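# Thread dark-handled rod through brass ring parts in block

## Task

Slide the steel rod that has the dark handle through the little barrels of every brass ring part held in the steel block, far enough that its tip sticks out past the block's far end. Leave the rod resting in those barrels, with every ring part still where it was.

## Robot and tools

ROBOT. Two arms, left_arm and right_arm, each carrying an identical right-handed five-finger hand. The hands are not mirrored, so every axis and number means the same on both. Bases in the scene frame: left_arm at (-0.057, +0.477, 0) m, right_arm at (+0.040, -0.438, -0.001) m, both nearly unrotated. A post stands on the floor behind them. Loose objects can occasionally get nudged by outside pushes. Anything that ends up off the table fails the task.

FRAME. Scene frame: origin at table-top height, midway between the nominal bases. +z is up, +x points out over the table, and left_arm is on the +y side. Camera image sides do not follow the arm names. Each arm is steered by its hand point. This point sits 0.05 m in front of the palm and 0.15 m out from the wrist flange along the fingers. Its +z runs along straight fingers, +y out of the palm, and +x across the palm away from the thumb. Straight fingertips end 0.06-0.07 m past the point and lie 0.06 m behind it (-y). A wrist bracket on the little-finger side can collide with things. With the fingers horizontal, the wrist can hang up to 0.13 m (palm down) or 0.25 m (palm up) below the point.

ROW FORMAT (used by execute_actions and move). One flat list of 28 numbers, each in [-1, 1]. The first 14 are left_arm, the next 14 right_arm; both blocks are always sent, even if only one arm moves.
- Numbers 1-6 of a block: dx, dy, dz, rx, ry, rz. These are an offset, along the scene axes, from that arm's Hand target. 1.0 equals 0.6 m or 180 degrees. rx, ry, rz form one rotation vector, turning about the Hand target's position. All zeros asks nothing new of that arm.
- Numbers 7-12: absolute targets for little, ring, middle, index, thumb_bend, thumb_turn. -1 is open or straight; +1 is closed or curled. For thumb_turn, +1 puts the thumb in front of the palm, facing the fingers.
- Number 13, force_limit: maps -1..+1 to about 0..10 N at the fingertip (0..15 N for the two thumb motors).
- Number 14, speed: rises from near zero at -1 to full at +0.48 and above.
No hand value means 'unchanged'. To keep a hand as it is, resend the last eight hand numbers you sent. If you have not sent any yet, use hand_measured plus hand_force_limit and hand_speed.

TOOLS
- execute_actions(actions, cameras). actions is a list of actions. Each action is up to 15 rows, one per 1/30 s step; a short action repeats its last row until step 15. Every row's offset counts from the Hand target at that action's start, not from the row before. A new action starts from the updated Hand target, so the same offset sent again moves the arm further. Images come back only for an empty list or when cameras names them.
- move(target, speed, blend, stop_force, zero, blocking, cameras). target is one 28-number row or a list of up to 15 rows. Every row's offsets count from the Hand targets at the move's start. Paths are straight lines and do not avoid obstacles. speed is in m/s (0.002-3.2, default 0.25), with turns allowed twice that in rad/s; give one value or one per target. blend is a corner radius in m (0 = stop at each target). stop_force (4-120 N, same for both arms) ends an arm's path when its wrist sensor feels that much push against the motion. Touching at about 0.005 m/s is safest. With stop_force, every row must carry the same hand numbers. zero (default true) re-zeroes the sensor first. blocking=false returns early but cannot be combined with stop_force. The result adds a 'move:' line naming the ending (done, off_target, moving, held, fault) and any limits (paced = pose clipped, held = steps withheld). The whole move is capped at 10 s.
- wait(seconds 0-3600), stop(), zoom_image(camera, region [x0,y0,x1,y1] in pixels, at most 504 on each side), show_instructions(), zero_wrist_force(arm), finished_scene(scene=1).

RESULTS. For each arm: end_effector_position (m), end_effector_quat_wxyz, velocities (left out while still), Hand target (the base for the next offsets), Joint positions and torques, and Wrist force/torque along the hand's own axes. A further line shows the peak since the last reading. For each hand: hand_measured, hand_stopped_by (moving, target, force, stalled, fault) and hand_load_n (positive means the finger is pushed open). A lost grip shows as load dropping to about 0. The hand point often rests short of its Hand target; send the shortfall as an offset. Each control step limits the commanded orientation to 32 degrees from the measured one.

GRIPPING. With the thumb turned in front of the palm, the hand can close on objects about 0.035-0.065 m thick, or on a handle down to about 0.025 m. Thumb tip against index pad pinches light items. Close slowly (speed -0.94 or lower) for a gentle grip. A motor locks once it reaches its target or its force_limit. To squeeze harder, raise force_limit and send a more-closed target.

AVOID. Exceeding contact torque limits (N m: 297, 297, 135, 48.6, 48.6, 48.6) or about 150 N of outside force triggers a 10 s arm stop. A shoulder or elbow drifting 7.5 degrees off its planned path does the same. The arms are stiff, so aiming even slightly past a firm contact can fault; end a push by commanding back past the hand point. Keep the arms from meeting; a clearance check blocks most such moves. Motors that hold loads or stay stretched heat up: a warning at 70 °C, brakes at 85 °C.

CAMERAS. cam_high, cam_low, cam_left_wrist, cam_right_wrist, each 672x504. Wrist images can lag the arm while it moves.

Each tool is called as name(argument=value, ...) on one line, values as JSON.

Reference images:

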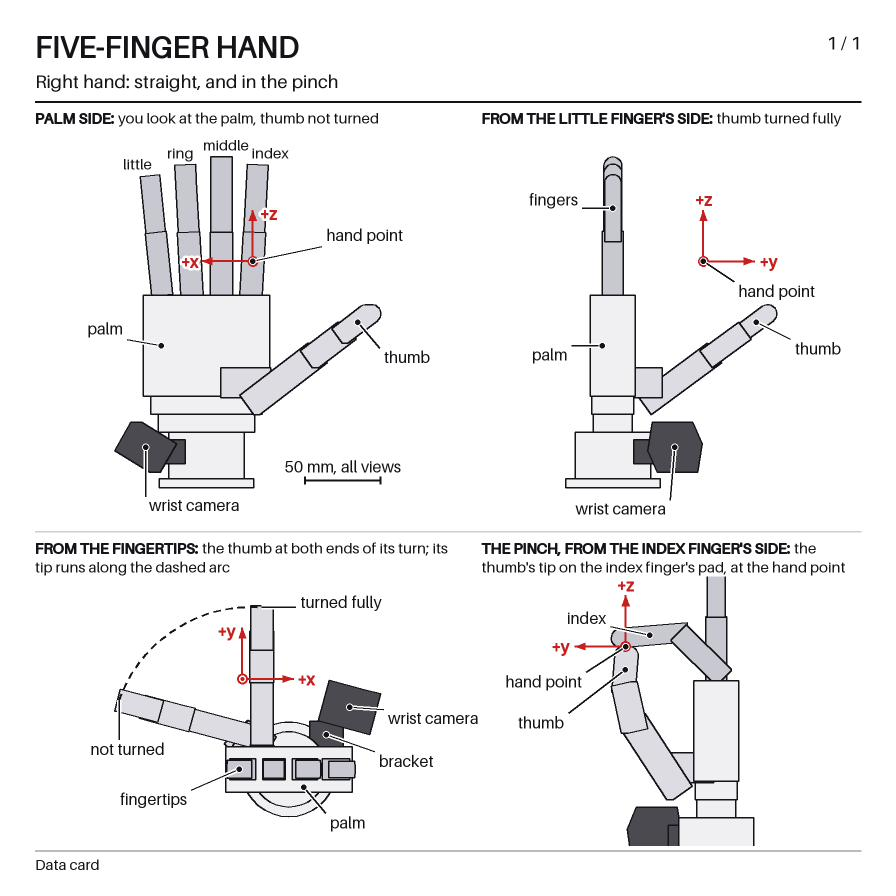

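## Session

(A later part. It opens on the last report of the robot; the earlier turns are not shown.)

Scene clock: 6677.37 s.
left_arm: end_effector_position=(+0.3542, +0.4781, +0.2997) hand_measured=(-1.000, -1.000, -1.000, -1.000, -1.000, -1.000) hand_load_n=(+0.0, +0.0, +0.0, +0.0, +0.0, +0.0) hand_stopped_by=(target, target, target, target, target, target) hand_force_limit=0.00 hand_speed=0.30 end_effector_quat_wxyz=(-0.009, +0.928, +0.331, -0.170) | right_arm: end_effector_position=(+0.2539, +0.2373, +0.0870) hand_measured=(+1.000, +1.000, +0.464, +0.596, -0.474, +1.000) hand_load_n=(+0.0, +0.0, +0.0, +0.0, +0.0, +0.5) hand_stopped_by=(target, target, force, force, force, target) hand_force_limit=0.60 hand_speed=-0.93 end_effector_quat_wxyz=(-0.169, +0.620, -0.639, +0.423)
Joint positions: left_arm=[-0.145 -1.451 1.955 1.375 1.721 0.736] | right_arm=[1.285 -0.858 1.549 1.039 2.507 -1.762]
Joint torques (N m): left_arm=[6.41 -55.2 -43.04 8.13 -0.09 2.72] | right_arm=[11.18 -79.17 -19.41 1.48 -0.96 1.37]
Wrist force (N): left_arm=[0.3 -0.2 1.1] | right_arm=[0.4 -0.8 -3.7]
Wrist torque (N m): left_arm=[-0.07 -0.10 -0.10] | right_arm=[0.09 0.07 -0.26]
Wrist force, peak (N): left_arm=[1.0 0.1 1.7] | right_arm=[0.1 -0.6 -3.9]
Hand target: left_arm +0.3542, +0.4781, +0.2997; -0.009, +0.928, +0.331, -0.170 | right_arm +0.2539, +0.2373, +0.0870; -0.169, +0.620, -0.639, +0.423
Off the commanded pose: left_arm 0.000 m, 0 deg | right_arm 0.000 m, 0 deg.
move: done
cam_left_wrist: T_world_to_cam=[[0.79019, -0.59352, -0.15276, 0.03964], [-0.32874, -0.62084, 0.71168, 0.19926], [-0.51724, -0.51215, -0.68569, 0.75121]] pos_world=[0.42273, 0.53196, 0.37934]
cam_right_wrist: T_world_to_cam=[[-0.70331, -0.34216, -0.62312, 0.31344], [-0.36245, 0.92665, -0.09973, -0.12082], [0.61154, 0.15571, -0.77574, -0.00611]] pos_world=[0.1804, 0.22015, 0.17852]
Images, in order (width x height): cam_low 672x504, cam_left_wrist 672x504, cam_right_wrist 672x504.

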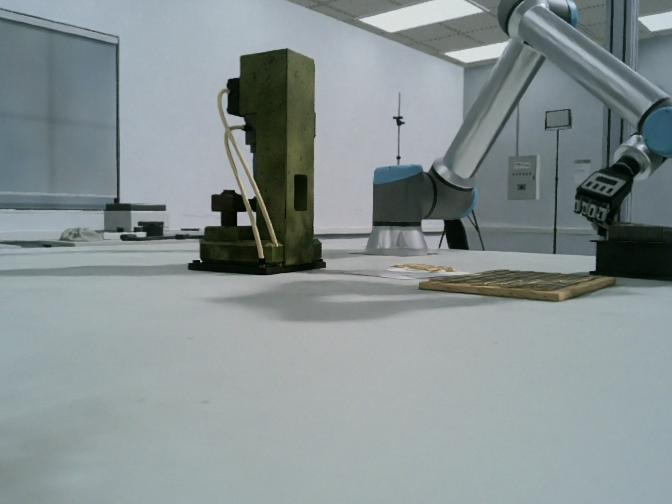

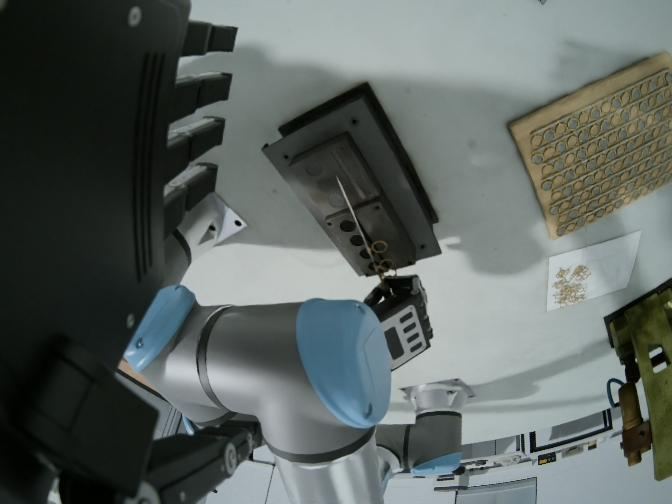

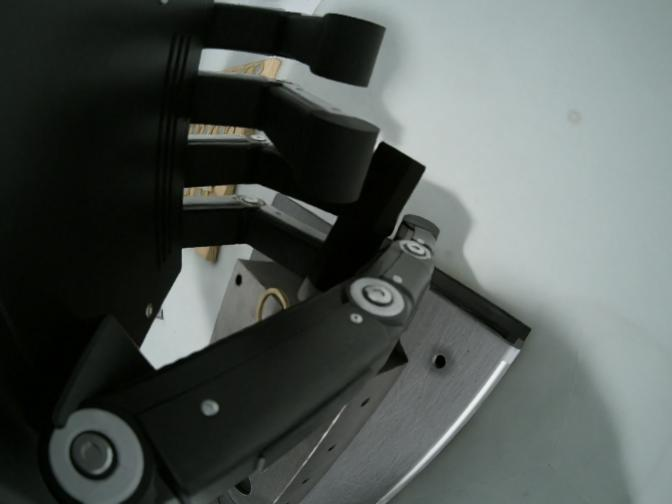

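wait(seconds=0.5, cameras=["all"])

Scene clock: 6740.43 s.
left_arm: end_effector_position=(+0.3542, +0.4781, +0.2997) hand_measured=(-1.000, -1.000, -1.000, -1.000, -1.000, -1.000) hand_load_n=(+0.0, +0.0, +0.0, +0.0, +0.0, +0.0) hand_stopped_by=(target, target, target, target, target, target) hand_force_limit=0.00 hand_speed=0.30 end_effector_quat_wxyz=(-0.009, +0.928, +0.331, -0.170) | right_arm: end_effector_position=(+0.2539, +0.2373, +0.0870) hand_measured=(+1.000, +1.000, +0.464, +0.596, -0.474, +1.000) hand_load_n=(+0.0, +0.0, +0.0, +0.0, +0.0, +0.0) hand_stopped_by=(target, target, force, force, force, target) hand_force_limit=0.60 hand_speed=-0.93 end_effector_quat_wxyz=(-0.169, +0.620, -0.639, +0.423)
Joint positions: left_arm=[-0.145 -1.451 1.955 1.375 1.721 0.736] | right_arm=[1.285 -0.858 1.549 1.039 2.507 -1.762]
Joint torques (N m): left_arm=[6.07 -55.6 -43.09 7.41 0.42 2.44] | right_arm=[9.16 -76.75 -18.82 1.83 0.66 -2.05]
Wrist force (N): left_arm=[0.7 0.1 1.5] | right_arm=[0.8 -0.5 -3.5]
Wrist torque (N m): left_arm=[-0.04 -0.17 -0.06] | right_arm=[0.12 0.01 -0.23]
Wrist force, peak (N): left_arm=[0.9 0.5 1.6] | right_arm=[0.9 -0.6 -3.6]
Hand target: left_arm +0.3542, +0.4781, +0.2997; -0.009, +0.928, +0.331, -0.170 | right_arm +0.2539, +0.2373, +0.0870; -0.169, +0.620, -0.639, +0.423
Off the commanded pose: left_arm 0.000 m, 0 deg | right_arm 0.000 m, 0 deg.
wait: 0.50 s; at rest from the start
cam_left_wrist: T_world_to_cam=[[0.79019, -0.59352, -0.15276, 0.03964], [-0.32874, -0.62084, 0.71168, 0.19926], [-0.51724, -0.51215, -0.68569, 0.75121]] pos_world=[0.42273, 0.53196, 0.37934]
cam_right_wrist: T_world_to_cam=[[-0.70331, -0.34216, -0.62312, 0.31344], [-0.36245, 0.92665, -0.09973, -0.12082], [0.61154, 0.15571, -0.77574, -0.00611]] pos_world=[0.1804, 0.22015, 0.17852]

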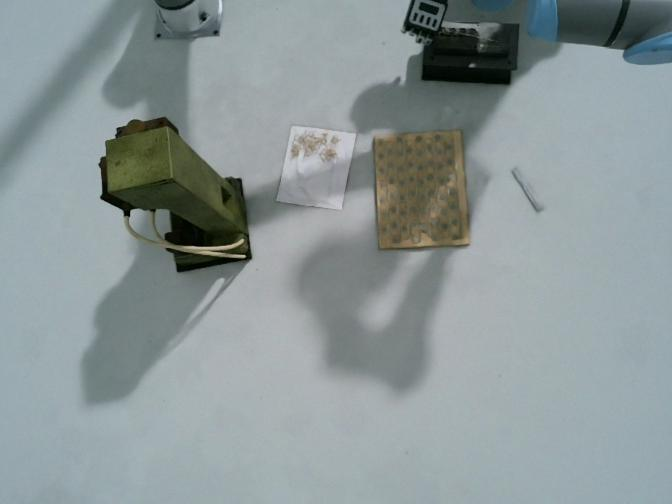

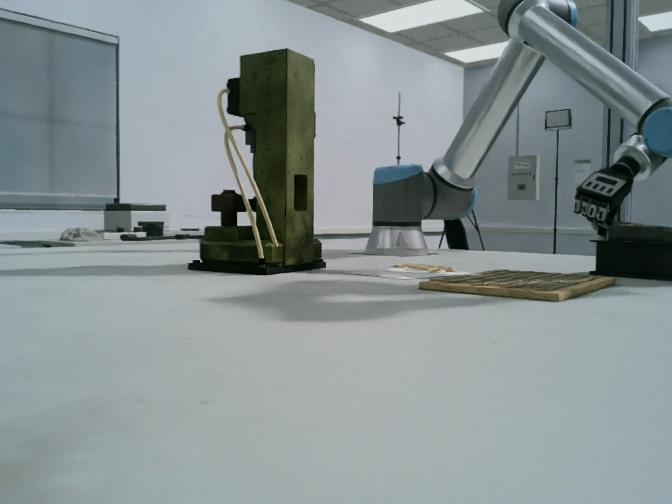

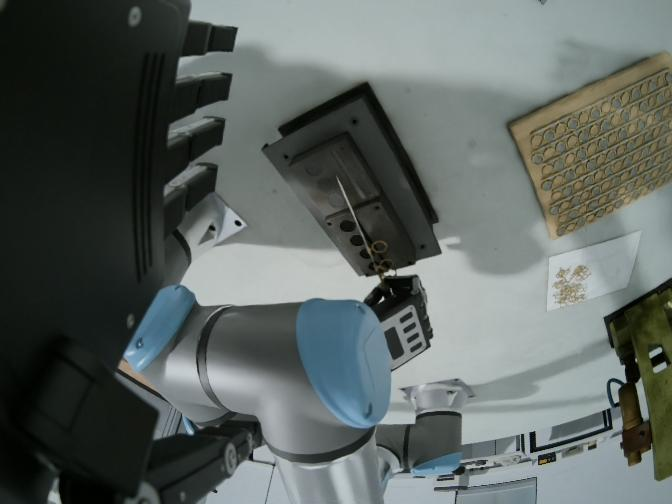

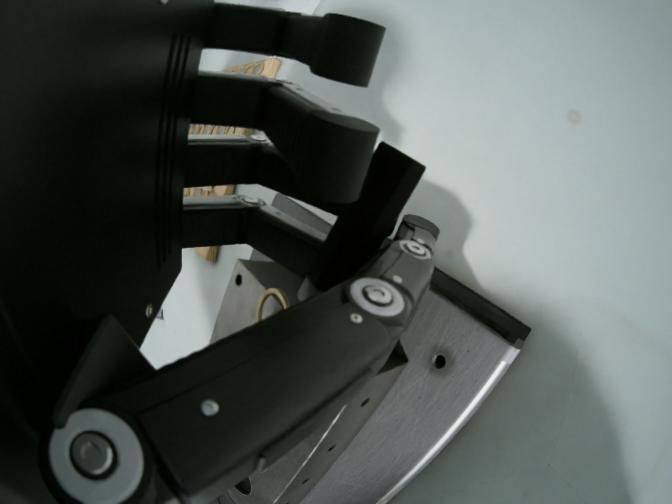

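zoom_image(camera="cam_left_wrist", region=[310, 160, 440, 300])

zoom_image(camera="cam_low", region=[560, 170, 672, 290])

Scaled by 3.600 from the camera's image (finer frame: 960x720).

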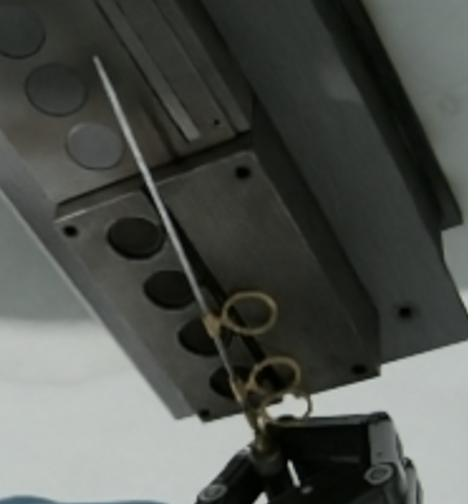

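Scaled by 4.200 from the camera's image (finer frame: 960x720).

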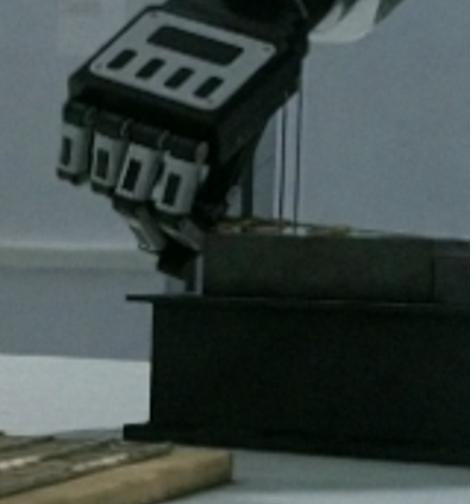

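move(target=[0,0,0.0,0.0915,0.1252,0.7529,1,1,1,-1,-1,-1,0,0.3,0,0,0,0,0,0,1,1,0.7,0.75,0.1,1,0.6,-0.93], speed=0.35, cameras=["cam_high"])

Scene clock: 6940.77 s.
left_arm: end_effector_position=(+0.3539, +0.4777, +0.2999) hand_measured=(+1.000, +1.000, +1.000, -1.000, -1.000, -1.000) hand_load_n=(+0.0, +0.0, +0.0, +0.0, +0.0, -0.5) hand_stopped_by=(target, target, target, target, target, target) hand_force_limit=0.00 hand_speed=0.30 end_effector_quat_wxyz=(-0.005, +0.496, +0.842, -0.211) | right_arm: end_effector_position=(+0.2539, +0.2373, +0.0870) hand_measured=(+1.000, +1.000, +0.464, +0.596, -0.474, +1.000) hand_load_n=(+0.5, +0.0, +0.0, +0.0, +0.0, +0.0) hand_stopped_by=(target, target, force, force, force, target) hand_force_limit=0.60 hand_speed=-0.93 end_effector_quat_wxyz=(-0.169, +0.620, -0.639, +0.423)
Joint positions: left_arm=[-0.175 -1.6 2.059 1.268 1.968 -0.679] | right_arm=[1.285 -0.858 1.549 1.039 2.507 -1.762]
Joint torques (N m): left_arm=[11.86 -16.25 -45.26 7.86 -1.8 2.13] | right_arm=[2.32 -76.8 -18.9 1 2.77 -2.14]
Wrist force (N): left_arm=[0.6 -0.5 0.7] | right_arm=[0.3 0.0 -3.5]
Wrist torque (N m): left_arm=[-0.09 -0.15 -0.11] | right_arm=[0.20 0.07 -0.23]
Wrist force, peak (N): left_arm=[0.9 0.1 1.6] | right_arm=[0.8 -0.6 -3.9]
Hand target: left_arm +0.3539, +0.4777, +0.2999; -0.005, +0.496, +0.842, -0.211 (not the last commanded pose) | right_arm +0.2539, +0.2373, +0.0870; -0.169, +0.620, -0.639, +0.423
Off the commanded pose: left_arm 0.000 m, 60 deg | right_arm 0.000 m, 0 deg.
move: held (left_arm; a check stopped the path); limits=held
pose unreachable (left arm): on one or more control steps of this call, first in action 0 (counted from 0), this arm could not follow its commanded pose, so it was not sent that pose on those steps. It may still have moved: this result reports where it is.
cause: moving toward the commanded pose would bring a part of the arm too close to another arm (a part of this arm just beyond joint 6 (wrist 3) and a part of the right arm just beyond its joint 3 (elbow), along the way the arms are being sent, or toward where that arm still pushes).

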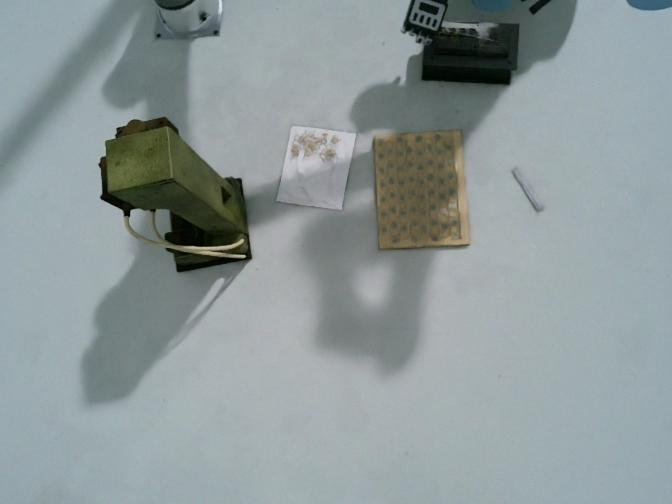

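move(target=[[0,0.2,0.13,0.0,0.0,0.0,1,1,1,-1,-1,-1,0,0.3,0,0,0,0,0,0,1,1,0.7,0.75,0.1,1,0.6,-0.93],[0,0.2,0.13,0.0397,0.0543,0.3264,1,1,1,-1,-1,-1,0,0.3,0,0,0,0,0,0,1,1,0.7,0.75,0.1,1,0.6,-0.93]], speed=0.35)

Scene clock: 6952.03 s.
left_arm: end_effector_position=(+0.3539, +0.5977, +0.3779) hand_measured=(+1.000, +1.000, +1.000, -1.000, -1.000, -1.000) hand_load_n=(+0.0, +0.0, +0.0, +0.0, +0.0, +0.0) hand_stopped_by=(target, target, target, target, target, target) hand_force_limit=0.00 hand_speed=0.30 end_effector_quat_wxyz=(+0.001, -0.001, +0.984, -0.175) | right_arm: end_effector_position=(+0.2539, +0.2373, +0.0870) hand_measured=(+1.000, +1.000, +0.464, +0.596, -0.474, +1.000) hand_load_n=(+0.0, +0.0, +0.0, +0.0, +0.0, +0.0) hand_stopped_by=(target, target, force, force, force, target) hand_force_limit=0.60 hand_speed=-0.93 end_effector_quat_wxyz=(-0.169, +0.620, -0.639, +0.423)
Joint positions: left_arm=[-0.019 -1.673 1.918 1.307 1.923 -1.622] | right_arm=[1.285 -0.858 1.549 1.039 2.507 -1.762]
Joint torques (N m): left_arm=[-7.41 -43.74 -47.68 0.63 -2.14 -3.68] | right_arm=[0.47 -77.7 -20.4 1.51 2.62 -2.05]
Wrist force (N): left_arm=[1.0 0.3 0.7] | right_arm=[0.3 -0.7 -3.5]
Wrist torque (N m): left_arm=[0.00 -0.22 0.22] | right_arm=[0.09 0.07 -0.26]
Wrist force, peak (N): left_arm=[-0.3 -0.4 2.9] | right_arm=[0.6 -0.8 -3.8]
Hand target: left_arm +0.3539, +0.5977, +0.3779; +0.001, -0.001, +0.984, -0.175 | right_arm +0.2539, +0.2373, +0.0870; -0.169, +0.620, -0.639, +0.423
Off the commanded pose: left_arm 0.000 m, 0 deg | right_arm 0.000 m, 0 deg.
move: done

move(target=[[-0.09,-0.163,-0.163,0.0,0.0,0.0,1,1,1,-1,-1,-1,0,0.3,0,0,0,0,0,0,1,1,0.7,0.75,0.1,1,0.6,-0.93],[-0.18,-0.255,-0.263,0.0,0,0,1,1,1,-1,-1,-1,0,0.3,0,0,0,0,0,0,1,1,0.7,0.75,0.1,1,0.6,-0.93]], speed=0.2, cameras=["cam_high","cam_left_wrist","cam_low"])

Scene clock: 6967.20 s.
left_arm: end_effector_position=(+0.2993, +0.4993, +0.2794) hand_measured=(+1.000, +1.000, +1.000, -1.000, -1.000, -1.000) hand_load_n=(+0.0, +0.0, +0.0, +0.0, +0.0, +0.0) hand_stopped_by=(target, target, target, target, target, target) hand_force_limit=0.00 hand_speed=0.30 end_effector_quat_wxyz=(+0.001, -0.001, +0.984, -0.176) | right_arm: end_effector_position=(+0.2539, +0.2373, +0.0870) hand_measured=(+1.000, +1.000, +0.464, +0.596, -0.474, +1.000) hand_load_n=(+0.0, +0.0, +0.0, +0.5, +0.0, +0.0) hand_stopped_by=(target, target, force, force, force, target) hand_force_limit=0.60 hand_speed=-0.93 end_effector_quat_wxyz=(-0.169, +0.620, -0.639, +0.423)
Joint positions: left_arm=[-0.35 -1.787 2.167 1.054 1.897 -1.973] | right_arm=[1.285 -0.858 1.549 1.039 2.507 -1.762]
Joint torques (N m): left_arm=[14.43 -3.15 -46.76 7.24 3.94 2.99] | right_arm=[1.78 -76.92 -19.65 0.97 2.95 -2.33]
Wrist force (N): left_arm=[0.6 0.0 1.1] | right_arm=[0.5 -0.3 -2.9]
Wrist torque (N m): left_arm=[-0.08 -0.17 -0.04] | right_arm=[0.10 0.02 -0.24]
Wrist force, peak (N): left_arm=[2.8 -1.0 3.8] | right_arm=[0.6 -0.3 -3.9]
Hand target: left_arm +0.2993, +0.4994, +0.2794; +0.001, -0.001, +0.984, -0.176 (not the last commanded pose) | right_arm +0.2539, +0.2373, +0.0870; -0.169, +0.620, -0.639, +0.423
Off the commanded pose: left_arm 0.097 m, 0 deg | right_arm 0.000 m, 0 deg.
move: held (left_arm; a check stopped the path); path passed 1 of 2 targets; limits=held
pose unreachable (left arm): on one or more control steps of this call, first in action 0 (counted from 0), this arm could not follow its commanded pose, so it was not sent that pose on those steps. It may still have moved: this result reports where it is.
cause: moving toward the commanded pose would bring a part of the arm too close to another arm (a part of this arm just beyond joint 6 (wrist 3) and a part of the right arm just beyond its joint 3 (elbow), 15 mm apart when this arm was first held).
cam_left_wrist: T_world_to_cam=[[-0.25329, 0.92468, -0.28427, -0.31652], [0.84025, 0.35591, 0.40904, -0.54417], [0.4794, -0.13525, -0.86711, 0.28399]] pos_world=[0.24092, 0.52477, 0.37886]
Images, in order (width x height): cam_high 672x504, cam_low 672x504, cam_left_wrist 672x504.

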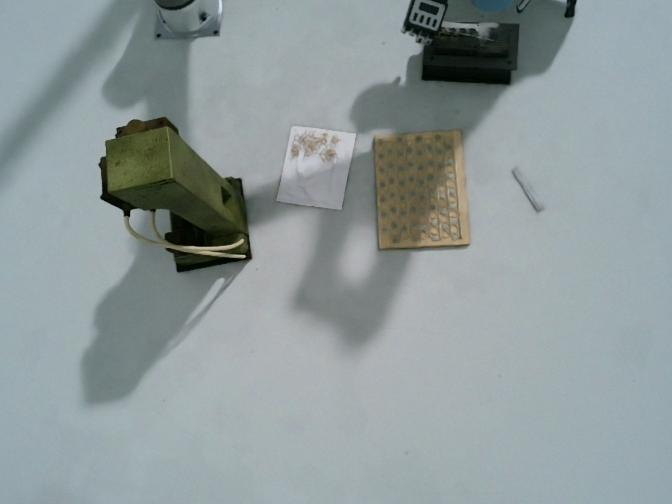

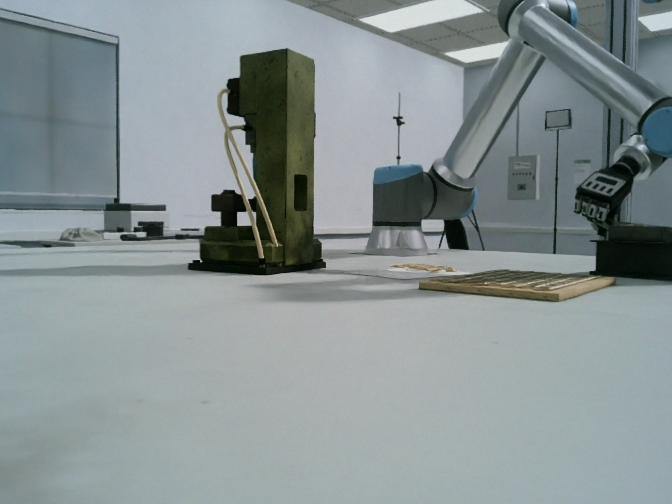

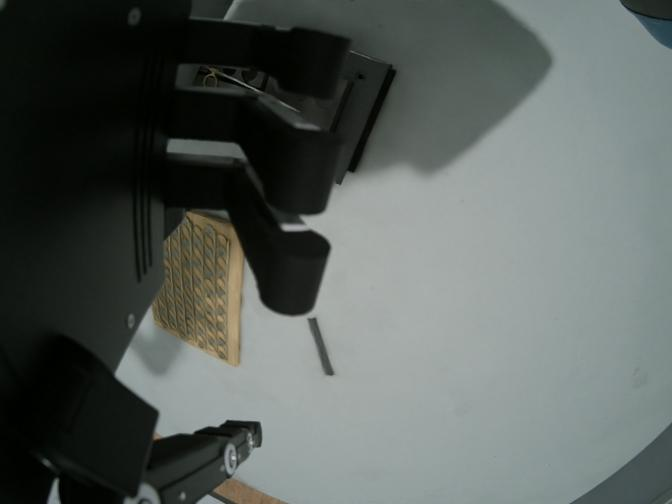

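move(target=[0,0.12,0.08,0,0,0,1,1,1,-1,-1,-1,0,0.3,0,0,0,0,0,0,1,1,0.75,0.8,0.15,1,0.6,-0.94], speed=0.2, cameras=["cam_high","cam_right_wrist","cam_low"])

Scene clock: 7064.33 s.
left_arm: end_effector_position=(+0.2993, +0.5714, +0.3274) hand_measured=(+1.000, +1.000, +1.000, -1.000, -1.000, -1.000) hand_load_n=(+0.0, +0.0, +0.0, +0.0, +0.0, +0.0) hand_stopped_by=(target, target, target, target, target, target) hand_force_limit=0.00 hand_speed=0.30 end_effector_quat_wxyz=(+0.001, -0.001, +0.984, -0.176) | right_arm: end_effector_position=(+0.2539, +0.2373, +0.0870) hand_measured=(+1.000, +1.000, +0.586, +0.800, -0.394, +1.000) hand_load_n=(+0.0, +0.0, +8.0, +0.5, +12.0, +1.0) hand_stopped_by=(target, target, force, target, force, target) hand_force_limit=0.60 hand_speed=-0.94 end_effector_quat_wxyz=(-0.169, +0.620, -0.639, +0.423)
Joint positions: left_arm=[-0.112 -1.768 2.082 1.204 1.92 -1.721] | right_arm=[1.285 -0.858 1.549 1.039 2.507 -1.762]
Joint torques (N m): left_arm=[9.86 -7.11 -47.98 7.67 3.67 2.79] | right_arm=[-1.38 -78.94 -22.57 1.43 3.1 -2.04]
Wrist force (N): left_arm=[1.0 0.0 0.9] | right_arm=[0.6 -0.2 -3.5]
Wrist torque (N m): left_arm=[-0.08 -0.21 -0.01] | right_arm=[0.16 0.02 -0.22]
Wrist force, peak (N): left_arm=[0.9 -0.4 2.5] | right_arm=[3.0 0.1 -2.4]
Hand target: left_arm +0.2993, +0.5714, +0.3274; +0.001, -0.001, +0.984, -0.176 | right_arm +0.2539, +0.2373, +0.0870; -0.169, +0.620, -0.639, +0.423
Off the commanded pose: left_arm 0.000 m, 0 deg | right_arm 0.000 m, 0 deg.
move: done
cam_right_wrist: T_world_to_cam=[[-0.70331, -0.34216, -0.62312, 0.31344], [-0.36245, 0.92665, -0.09973, -0.12082], [0.61154, 0.15571, -0.77574, -0.00611]] pos_world=[0.1804, 0.22015, 0.17852]
Images, in order (width x height): cam_high 672x504, cam_low 672x504, cam_right_wrist 672x504.

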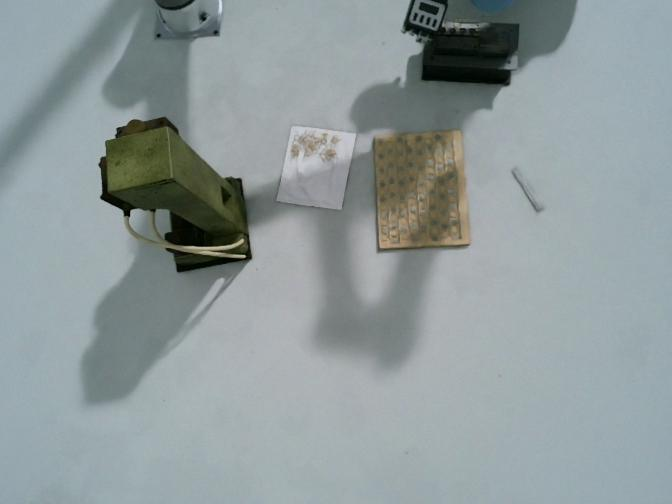

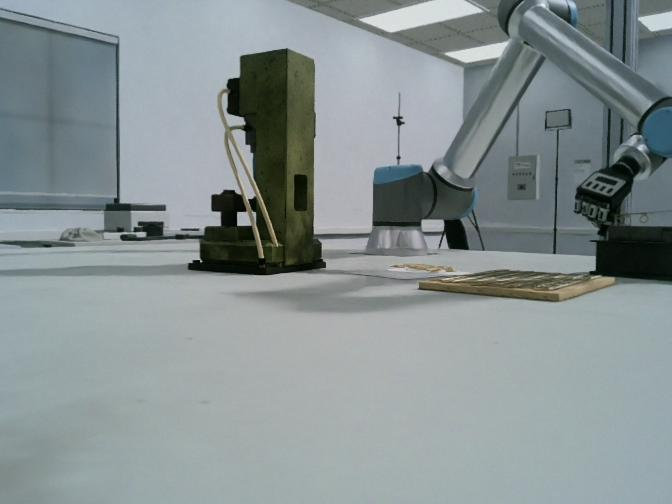

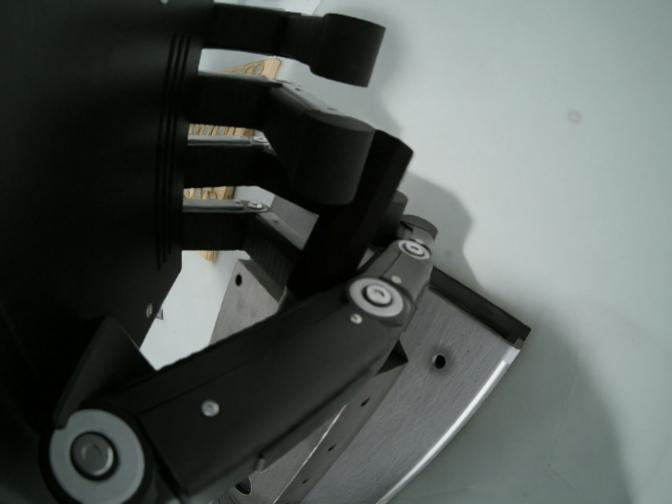

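zoom_image(camera="cam_low", region=[560, 170, 672, 290])

zoom_image(camera="cam_high", region=[390, 0, 530, 100])

zoom_image(camera="cam_right_wrist", region=[200, 100, 540, 400])

Scaled by 4.200 from the camera's image (finer frame: 960x720).

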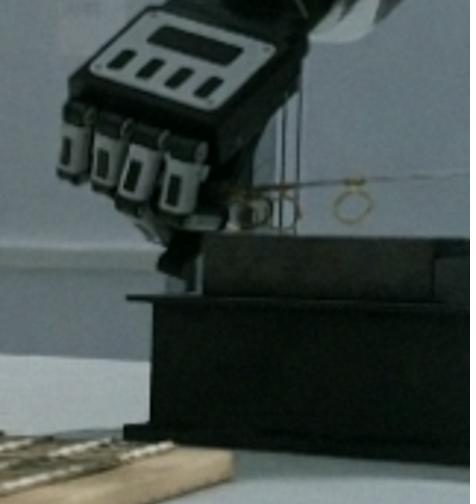

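Scaled by 3.600 from the camera's image (finer frame: 960x720).

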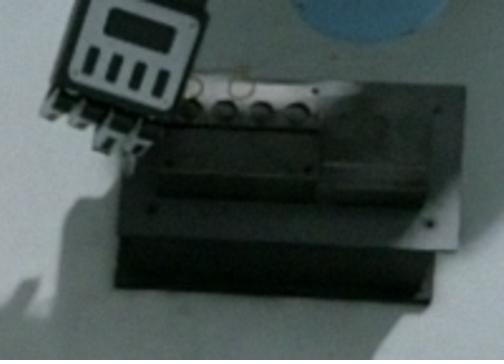

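Scaled by 1.482 from the camera's image (finer frame: 960x720).

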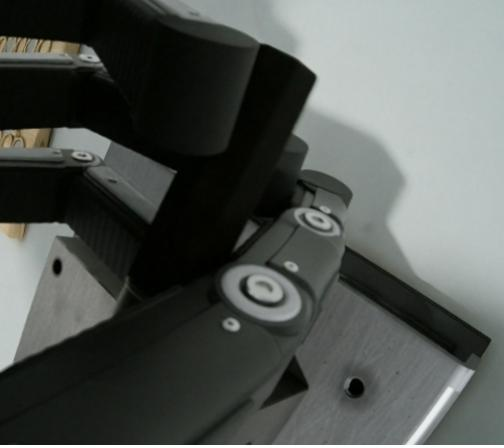

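move(target=[[0.09,0.05,0.08,0,0,0,1,1,1,-1,-1,-1,0,0.3,0,0,0,0,0,0,1,1,0.75,0.8,0.15,1,0.6,-0.94],[0.0915,0.05,0.08,-0.0915,-0.1252,-0.7529,1,1,1,-1,-1,-1,0,0.3,0,0,0,0,0,0,1,1,0.75,0.8,0.15,1,0.6,-0.94],[0.0915,-0.1555,-0.0462,-0.0915,-0.1252,-0.7529,1,1,1,-1,-1,-1,0,0.3,0,0,0,0,0,0,1,1,0.75,0.8,0.15,1,0.6,-0.94]], speed=0.4, cameras=["cam_left_wrist"])

zoom_image(camera="cam_left_wrist", region=[310, 160, 450, 310])

Scene clock: 7098.70 s.
left_arm: end_effector_position=(+0.3542, +0.4781, +0.2998) hand_measured=(+1.000, +1.000, +1.000, -1.000, -1.000, -1.000) hand_load_n=(+0.0, +0.0, +0.0, +0.0, +0.0, +0.0) hand_stopped_by=(target, target, target, target, target, target) hand_force_limit=0.00 hand_speed=0.30 end_effector_quat_wxyz=(-0.011, +0.928, +0.331, -0.172) | right_arm: end_effector_position=(+0.2539, +0.2373, +0.0870) hand_measured=(+1.000, +1.000, +0.586, +0.800, -0.394, +1.000) hand_load_n=(+0.0, -0.5, +8.0, +0.5, +11.5, +1.0) hand_stopped_by=(target, target, force, target, force, target) hand_force_limit=0.60 hand_speed=-0.94 end_effector_quat_wxyz=(-0.169, +0.620, -0.639, +0.423)
Joint positions: left_arm=[-0.145 -1.448 1.954 1.38 1.72 0.737] | right_arm=[1.285 -0.858 1.549 1.039 2.507 -1.762]
Joint torques (N m): left_arm=[-6.22 -26.62 -22.23 0.93 3.7 -2.92] | right_arm=[2.92 -92.04 -32.7 4.1 2.68 -1.84]
Wrist force (N): left_arm=[0.5 0.0 1.1] | right_arm=[0.6 0.2 -2.9]
Wrist torque (N m): left_arm=[-0.02 -0.13 0.15] | right_arm=[0.18 0.01 -0.21]
Wrist force, peak (N): left_arm=[2.5 0.0 2.2] | right_arm=[0.5 -0.1 -4.1]
Hand target: left_arm +0.3542, +0.4781, +0.2997; -0.011, +0.928, +0.331, -0.172 | right_arm +0.2539, +0.2373, +0.0870; -0.169, +0.620, -0.639, +0.423
Off the commanded pose: left_arm 0.000 m, 0 deg | right_arm 0.000 m, 0 deg.
move: done
cam_left_wrist: T_world_to_cam=[[0.78894, -0.5937, -0.15842, 0.0419], [-0.32446, -0.62144, 0.71312, 0.19756], [-0.52183, -0.51121, -0.68291, 0.75158]] pos_world=[0.42325, 0.53186, 0.37901]

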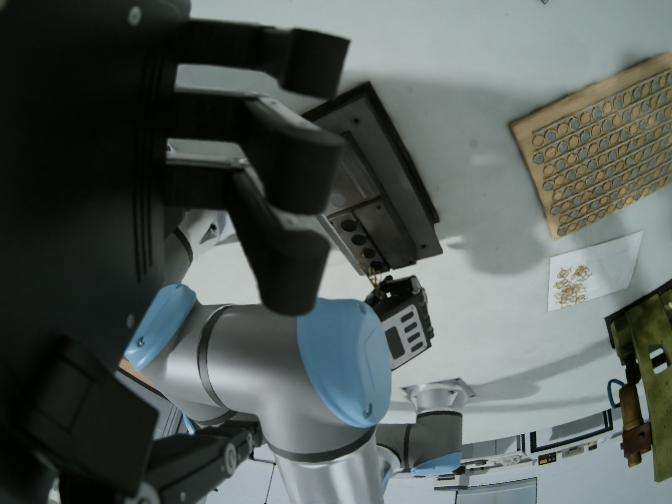

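Scaled by 3.360 from the camera's image (finer frame: 960x720).

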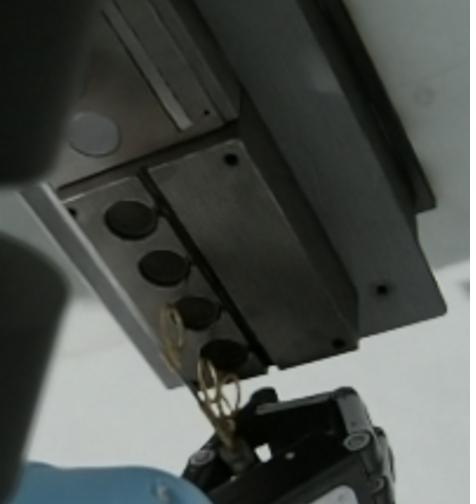

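move(target=[0,0,0,0,0,0,-1,-1,-1,-1,-1,-1,0,0.3,0,0,0,0,0,0,1,1,0.75,0.8,0.15,1,0.6,-0.94], cameras=["cam_left_wrist"])

zoom_image(camera="cam_left_wrist", region=[310, 170, 440, 310])

Scene clock: 7112.53 s.
left_arm: end_effector_position=(+0.3542, +0.4781, +0.2997) hand_measured=(-1.000, -1.000, -1.000, -1.000, -1.000, -1.000) hand_load_n=(+0.0, +0.0, +0.0, +0.0, -0.5, +0.0) hand_stopped_by=(target, target, target, target, target, target) hand_force_limit=0.00 hand_speed=0.30 end_effector_quat_wxyz=(-0.011, +0.928, +0.331, -0.172) | right_arm: end_effector_position=(+0.2539, +0.2373, +0.0870) hand_measured=(+1.000, +1.000, +0.586, +0.800, -0.394, +1.000) hand_load_n=(+0.0, +0.0, +7.5, +0.5, +12.0, +1.0) hand_stopped_by=(target, target, force, target, force, target) hand_force_limit=0.60 hand_speed=-0.94 end_effector_quat_wxyz=(-0.169, +0.620, -0.639, +0.423)
Joint positions: left_arm=[-0.145 -1.448 1.954 1.38 1.721 0.737] | right_arm=[1.285 -0.858 1.549 1.039 2.507 -1.762]
Joint torques (N m): left_arm=[-6.28 -25.12 -22.62 1.53 2.88 -3.55] | right_arm=[1.22 -93.55 -32.07 3.66 2.04 -2.42]
Wrist force (N): left_arm=[0.6 0.1 1.2] | right_arm=[0.8 -0.5 -3.3]
Wrist torque (N m): left_arm=[-0.03 -0.15 0.16] | right_arm=[0.11 -0.01 -0.23]
Wrist force, peak (N): left_arm=[0.6 0.3 1.8] | right_arm=[0.1 -0.2 -4.1]
Hand target: left_arm +0.3542, +0.4781, +0.2997; -0.011, +0.928, +0.331, -0.172 | right_arm +0.2539, +0.2373, +0.0870; -0.169, +0.620, -0.639, +0.423
Off the commanded pose: left_arm 0.000 m, 0 deg | right_arm 0.000 m, 0 deg.
move: done
cam_left_wrist: T_world_to_cam=[[0.7889, -0.59373, -0.15846, 0.04194], [-0.32449, -0.62147, 0.71308, 0.19761], [-0.52186, -0.51113, -0.68294, 0.75157]] pos_world=[0.42325, 0.53186, 0.37901]

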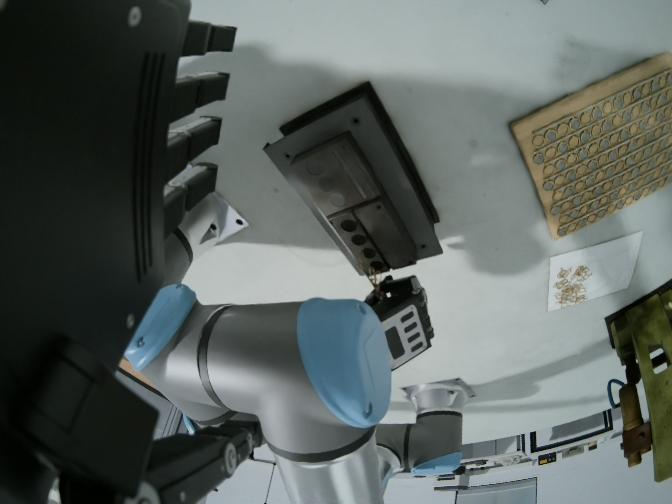

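Scaled by 3.600 from the camera's image (finer frame: 960x720).

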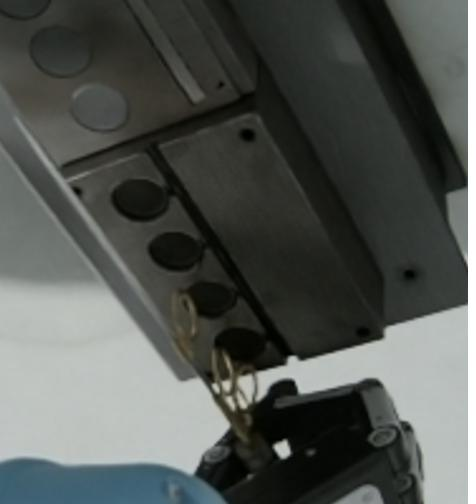

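wait(seconds=0.3, cameras=["cam_high","cam_low","cam_right_wrist"])

zoom_image(camera="cam_high", region=[430, 5, 500, 65])

zoom_image(camera="cam_low", region=[602, 190, 672, 250])

Scene clock: 7124.47 s.
left_arm: end_effector_position=(+0.3542, +0.4781, +0.2997) hand_measured=(-1.000, -1.000, -1.000, -1.000, -1.000, -1.000) hand_load_n=(+0.0, +0.0, +0.0, +0.0, -0.5, +0.0) hand_stopped_by=(target, target, target, target, target, target) hand_force_limit=0.00 hand_speed=0.30 end_effector_quat_wxyz=(-0.011, +0.928, +0.331, -0.172) | right_arm: end_effector_position=(+0.2539, +0.2373, +0.0870) hand_measured=(+1.000, +1.000, +0.586, +0.800, -0.394, +1.000) hand_load_n=(+0.0, +0.0, +8.0, +0.5, +12.0, +1.0) hand_stopped_by=(target, target, force, target, force, target) hand_force_limit=0.60 hand_speed=-0.94 end_effector_quat_wxyz=(-0.169, +0.620, -0.639, +0.423)
Joint positions: left_arm=[-0.145 -1.448 1.954 1.38 1.721 0.737] | right_arm=[1.285 -0.858 1.549 1.039 2.507 -1.762]
Joint torques (N m): left_arm=[-5.71 -28.62 -26.53 2.42 0.67 -3.63] | right_arm=[0.71 -90.71 -30.79 4.28 2.37 -2.25]
Wrist force (N): left_arm=[0.9 -0.2 0.9] | right_arm=[0.2 -0.6 -3.7]
Wrist torque (N m): left_arm=[-0.05 -0.19 0.17] | right_arm=[0.11 0.09 -0.26]
Wrist force, peak (N): left_arm=[0.9 -0.3 1.6] | right_arm=[0.4 -0.2 -3.9]
Hand target: left_arm +0.3542, +0.4781, +0.2997; -0.011, +0.928, +0.331, -0.172 | right_arm +0.2539, +0.2373, +0.0870; -0.169, +0.620, -0.639, +0.423
Off the commanded pose: left_arm 0.000 m, 0 deg | right_arm 0.000 m, 0 deg.
wait: 0.30 s; at rest from the start
cam_right_wrist: T_world_to_cam=[[-0.70331, -0.34216, -0.62312, 0.31344], [-0.36245, 0.92665, -0.09973, -0.12082], [0.61154, 0.15571, -0.77574, -0.00611]] pos_world=[0.1804, 0.22015, 0.17852]

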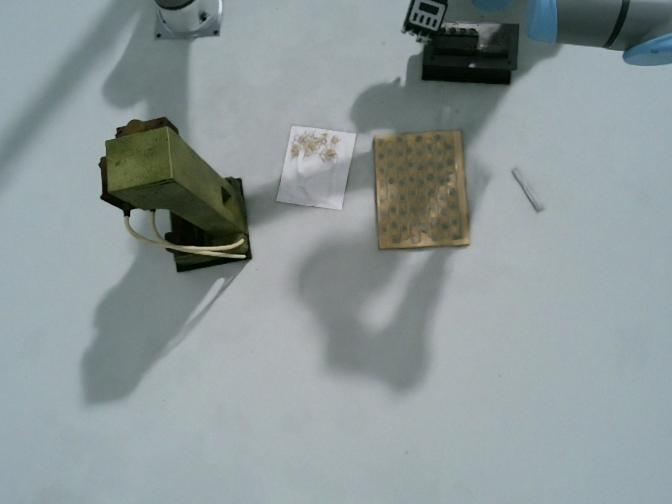

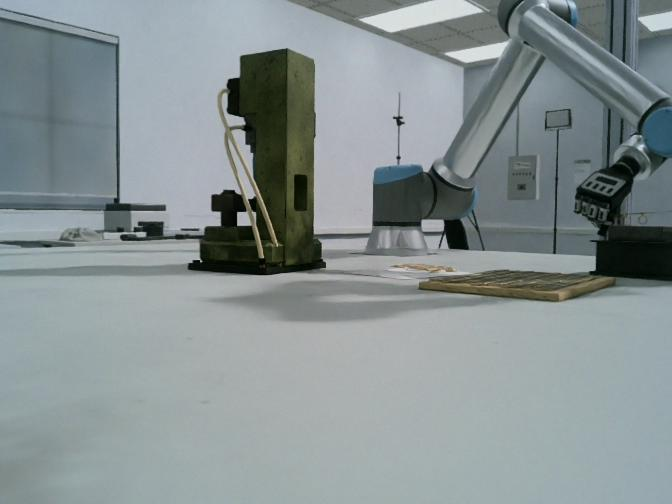

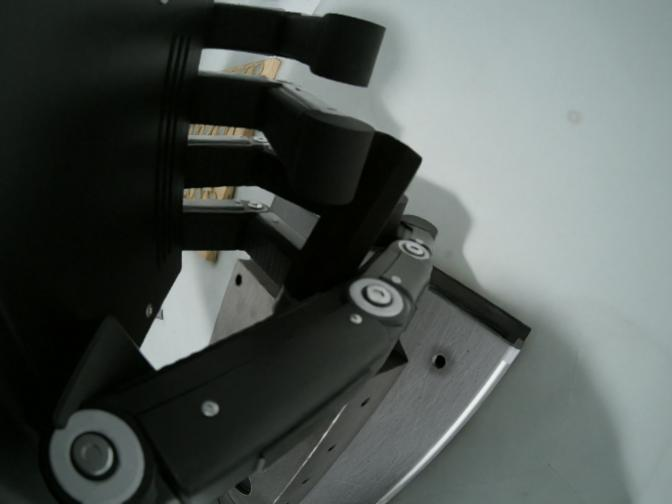

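Scaled by 7.200 from the camera's image (finer frame: 960x720).

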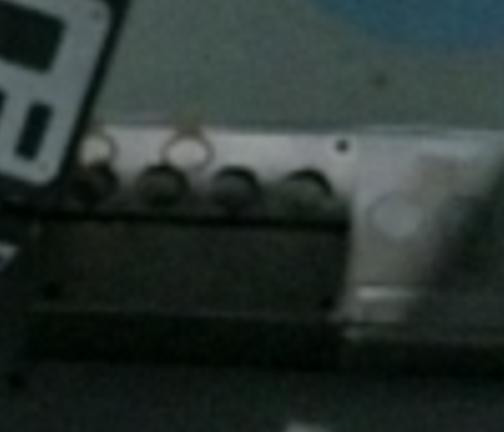

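Scaled by 7.200 from the camera's image (finer frame: 960x720).

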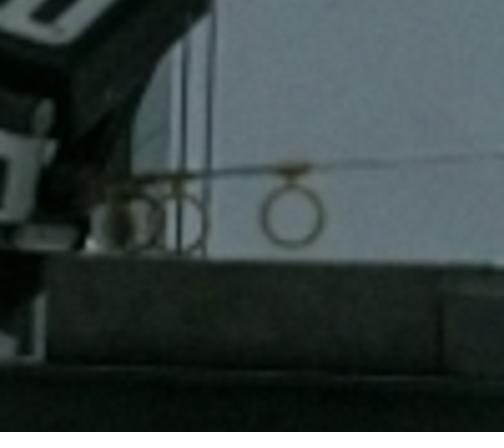

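move(target=[0,0,0,0,0,0,-1,-1,-1,-1,-1,-1,0,0.3,0,0,0,0,0,0,1,1,0.75,0.6,0.15,1,0.6,-0.94], cameras=["cam_low","cam_left_wrist"])

zoom_image(camera="cam_low", region=[602, 190, 672, 250])

Scene clock: 7303.90 s.
left_arm: end_effector_position=(+0.3542, +0.4781, +0.2997) hand_measured=(-1.000, -1.000, -1.000, -1.000, -1.000, -1.000) hand_load_n=(+0.0, +0.0, +0.0, +0.0, +0.0, +0.0) hand_stopped_by=(target, target, target, target, target, target) hand_force_limit=0.00 hand_speed=0.30 end_effector_quat_wxyz=(-0.011, +0.928, +0.331, -0.172) | right_arm: end_effector_position=(+0.2539, +0.2373, +0.0870) hand_measured=(+1.000, +1.000, +0.586, +0.600, -0.394, +1.000) hand_load_n=(+0.0, +0.0, +8.0, +0.0, +11.5, +1.0) hand_stopped_by=(target, target, force, target, force, target) hand_force_limit=0.60 hand_speed=-0.94 end_effector_quat_wxyz=(-0.169, +0.620, -0.639, +0.423)
Joint positions: left_arm=[-0.145 -1.448 1.954 1.38 1.721 0.737] | right_arm=[1.285 -0.858 1.549 1.039 2.507 -1.762]
Joint torques (N m): left_arm=[-5.33 -31.39 -29.87 3.93 -1.14 -3.35] | right_arm=[2.22 -93.88 -31.63 4.25 2.48 -2.02]
Wrist force (N): left_arm=[0.8 0.0 1.2] | right_arm=[0.4 -0.6 -3.2]
Wrist torque (N m): left_arm=[-0.04 -0.17 0.16] | right_arm=[0.09 0.03 -0.24]
Wrist force, peak (N): left_arm=[1.0 0.2 1.5] | right_arm=[0.7 -0.4 -4.0]
Hand target: left_arm +0.3542, +0.4781, +0.2997; -0.011, +0.928, +0.331, -0.172 | right_arm +0.2539, +0.2373, +0.0870; -0.169, +0.620, -0.639, +0.423
Off the commanded pose: left_arm 0.000 m, 0 deg | right_arm 0.000 m, 0 deg.
move: done
cam_left_wrist: T_world_to_cam=[[0.7889, -0.59373, -0.15846, 0.04194], [-0.32449, -0.62147, 0.71308, 0.19761], [-0.52186, -0.51113, -0.68294, 0.75157]] pos_world=[0.42325, 0.53186, 0.37901]

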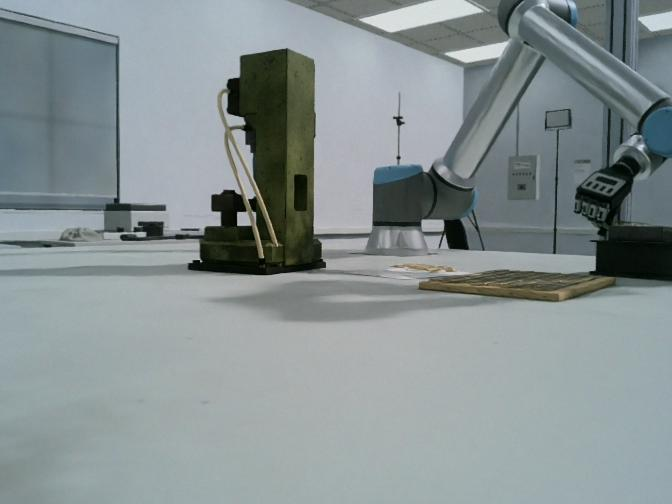

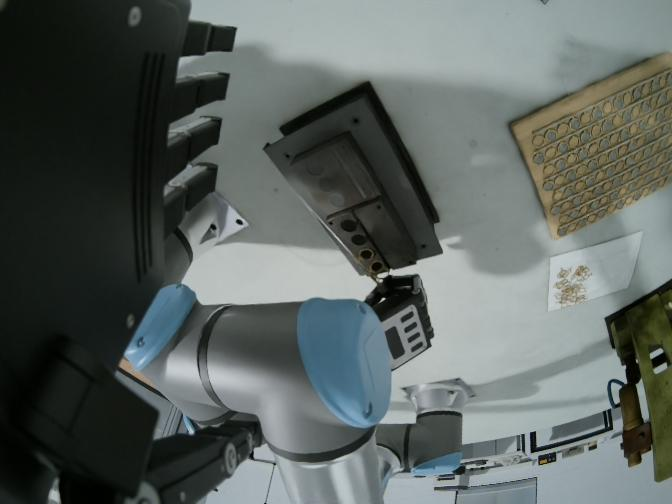

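Scaled by 7.200 from the camera's image (finer frame: 960x720).

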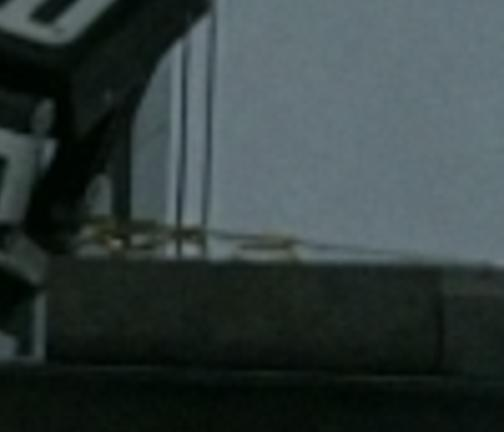

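zoom_image(camera="cam_left_wrist", region=[330, 190, 430, 310])

Scaled by 4.200 from the camera's image (finer frame: 960x720).

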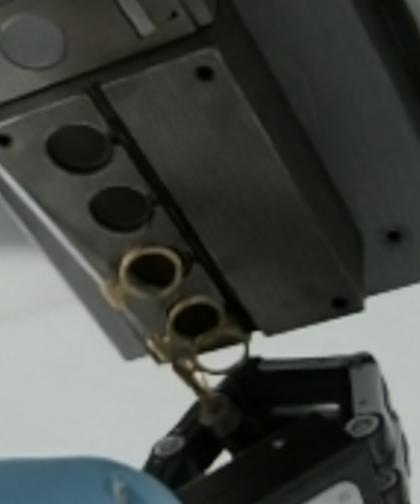

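zoom_image(camera="cam_left_wrist", region=[345, 240, 405, 295])

wait(seconds=0.3, cameras=["cam_high"])

zoom_image(camera="cam_high", region=[430, 5, 500, 65])

Scaled by 8.400 from the camera's image (finer frame: 960x720).

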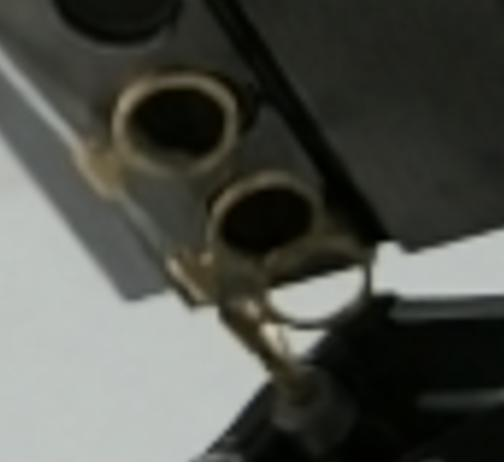

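Scene clock: 7345.23 s.
left_arm: end_effector_position=(+0.3542, +0.4781, +0.2997) hand_measured=(-1.000, -1.000, -1.000, -1.000, -1.000, -1.000) hand_load_n=(+0.0, +0.0, +0.0, +0.0, +0.0, +0.0) hand_stopped_by=(target, target, target, target, target, target) hand_force_limit=0.00 hand_speed=0.30 end_effector_quat_wxyz=(-0.011, +0.928, +0.331, -0.172) | right_arm: end_effector_position=(+0.2539, +0.2373, +0.0870) hand_measured=(+1.000, +1.000, +0.586, +0.600, -0.394, +1.000) hand_load_n=(+0.0, +0.0, +8.0, +0.0, +12.0, +1.0) hand_stopped_by=(target, target, force, target, force, target) hand_force_limit=0.60 hand_speed=-0.94 end_effector_quat_wxyz=(-0.169, +0.620, -0.639, +0.423)
Joint positions: left_arm=[-0.145 -1.448 1.954 1.38 1.721 0.737] | right_arm=[1.285 -0.858 1.549 1.039 2.507 -1.762]
Joint torques (N m): left_arm=[-3.95 -29.26 -34.03 4.82 -1.14 -3.17] | right_arm=[3.86 -95.66 -31.91 4.12 1.94 -2.13]
Wrist force (N): left_arm=[0.6 0.0 1.0] | right_arm=[0.4 -0.6 -3.5]
Wrist torque (N m): left_arm=[-0.04 -0.14 0.16] | right_arm=[0.09 0.04 -0.25]
Wrist force, peak (N): left_arm=[1.0 0.4 1.4] | right_arm=[0.3 -0.3 -3.8]
Hand target: left_arm +0.3542, +0.4781, +0.2997; -0.011, +0.928, +0.331, -0.172 | right_arm +0.2539, +0.2373, +0.0870; -0.169, +0.620, -0.639, +0.423
Off the commanded pose: left_arm 0.000 m, 0 deg | right_arm 0.000 m, 0 deg.
wait: 0.30 s; at rest from the start

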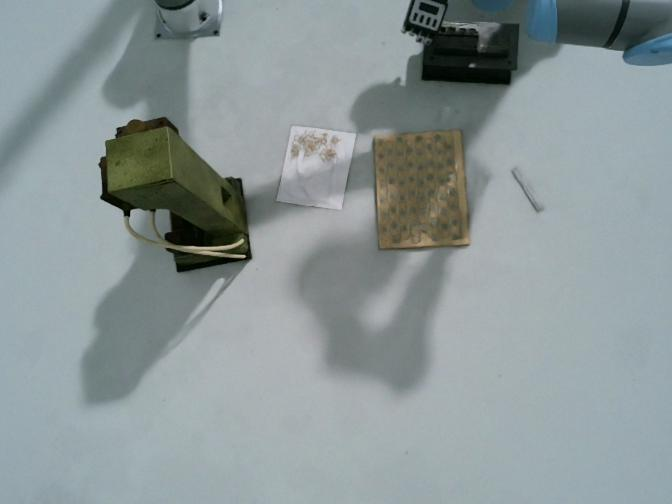

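Scaled by 7.200 from the camera's image (finer frame: 960x720).

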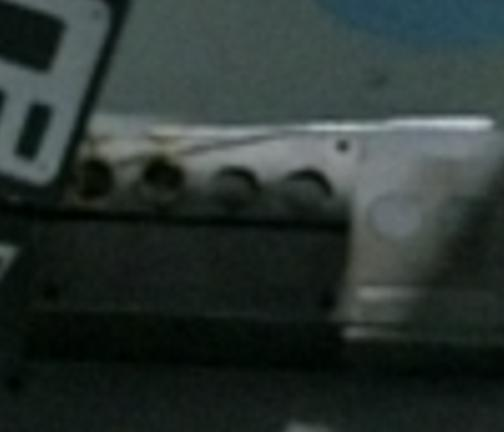

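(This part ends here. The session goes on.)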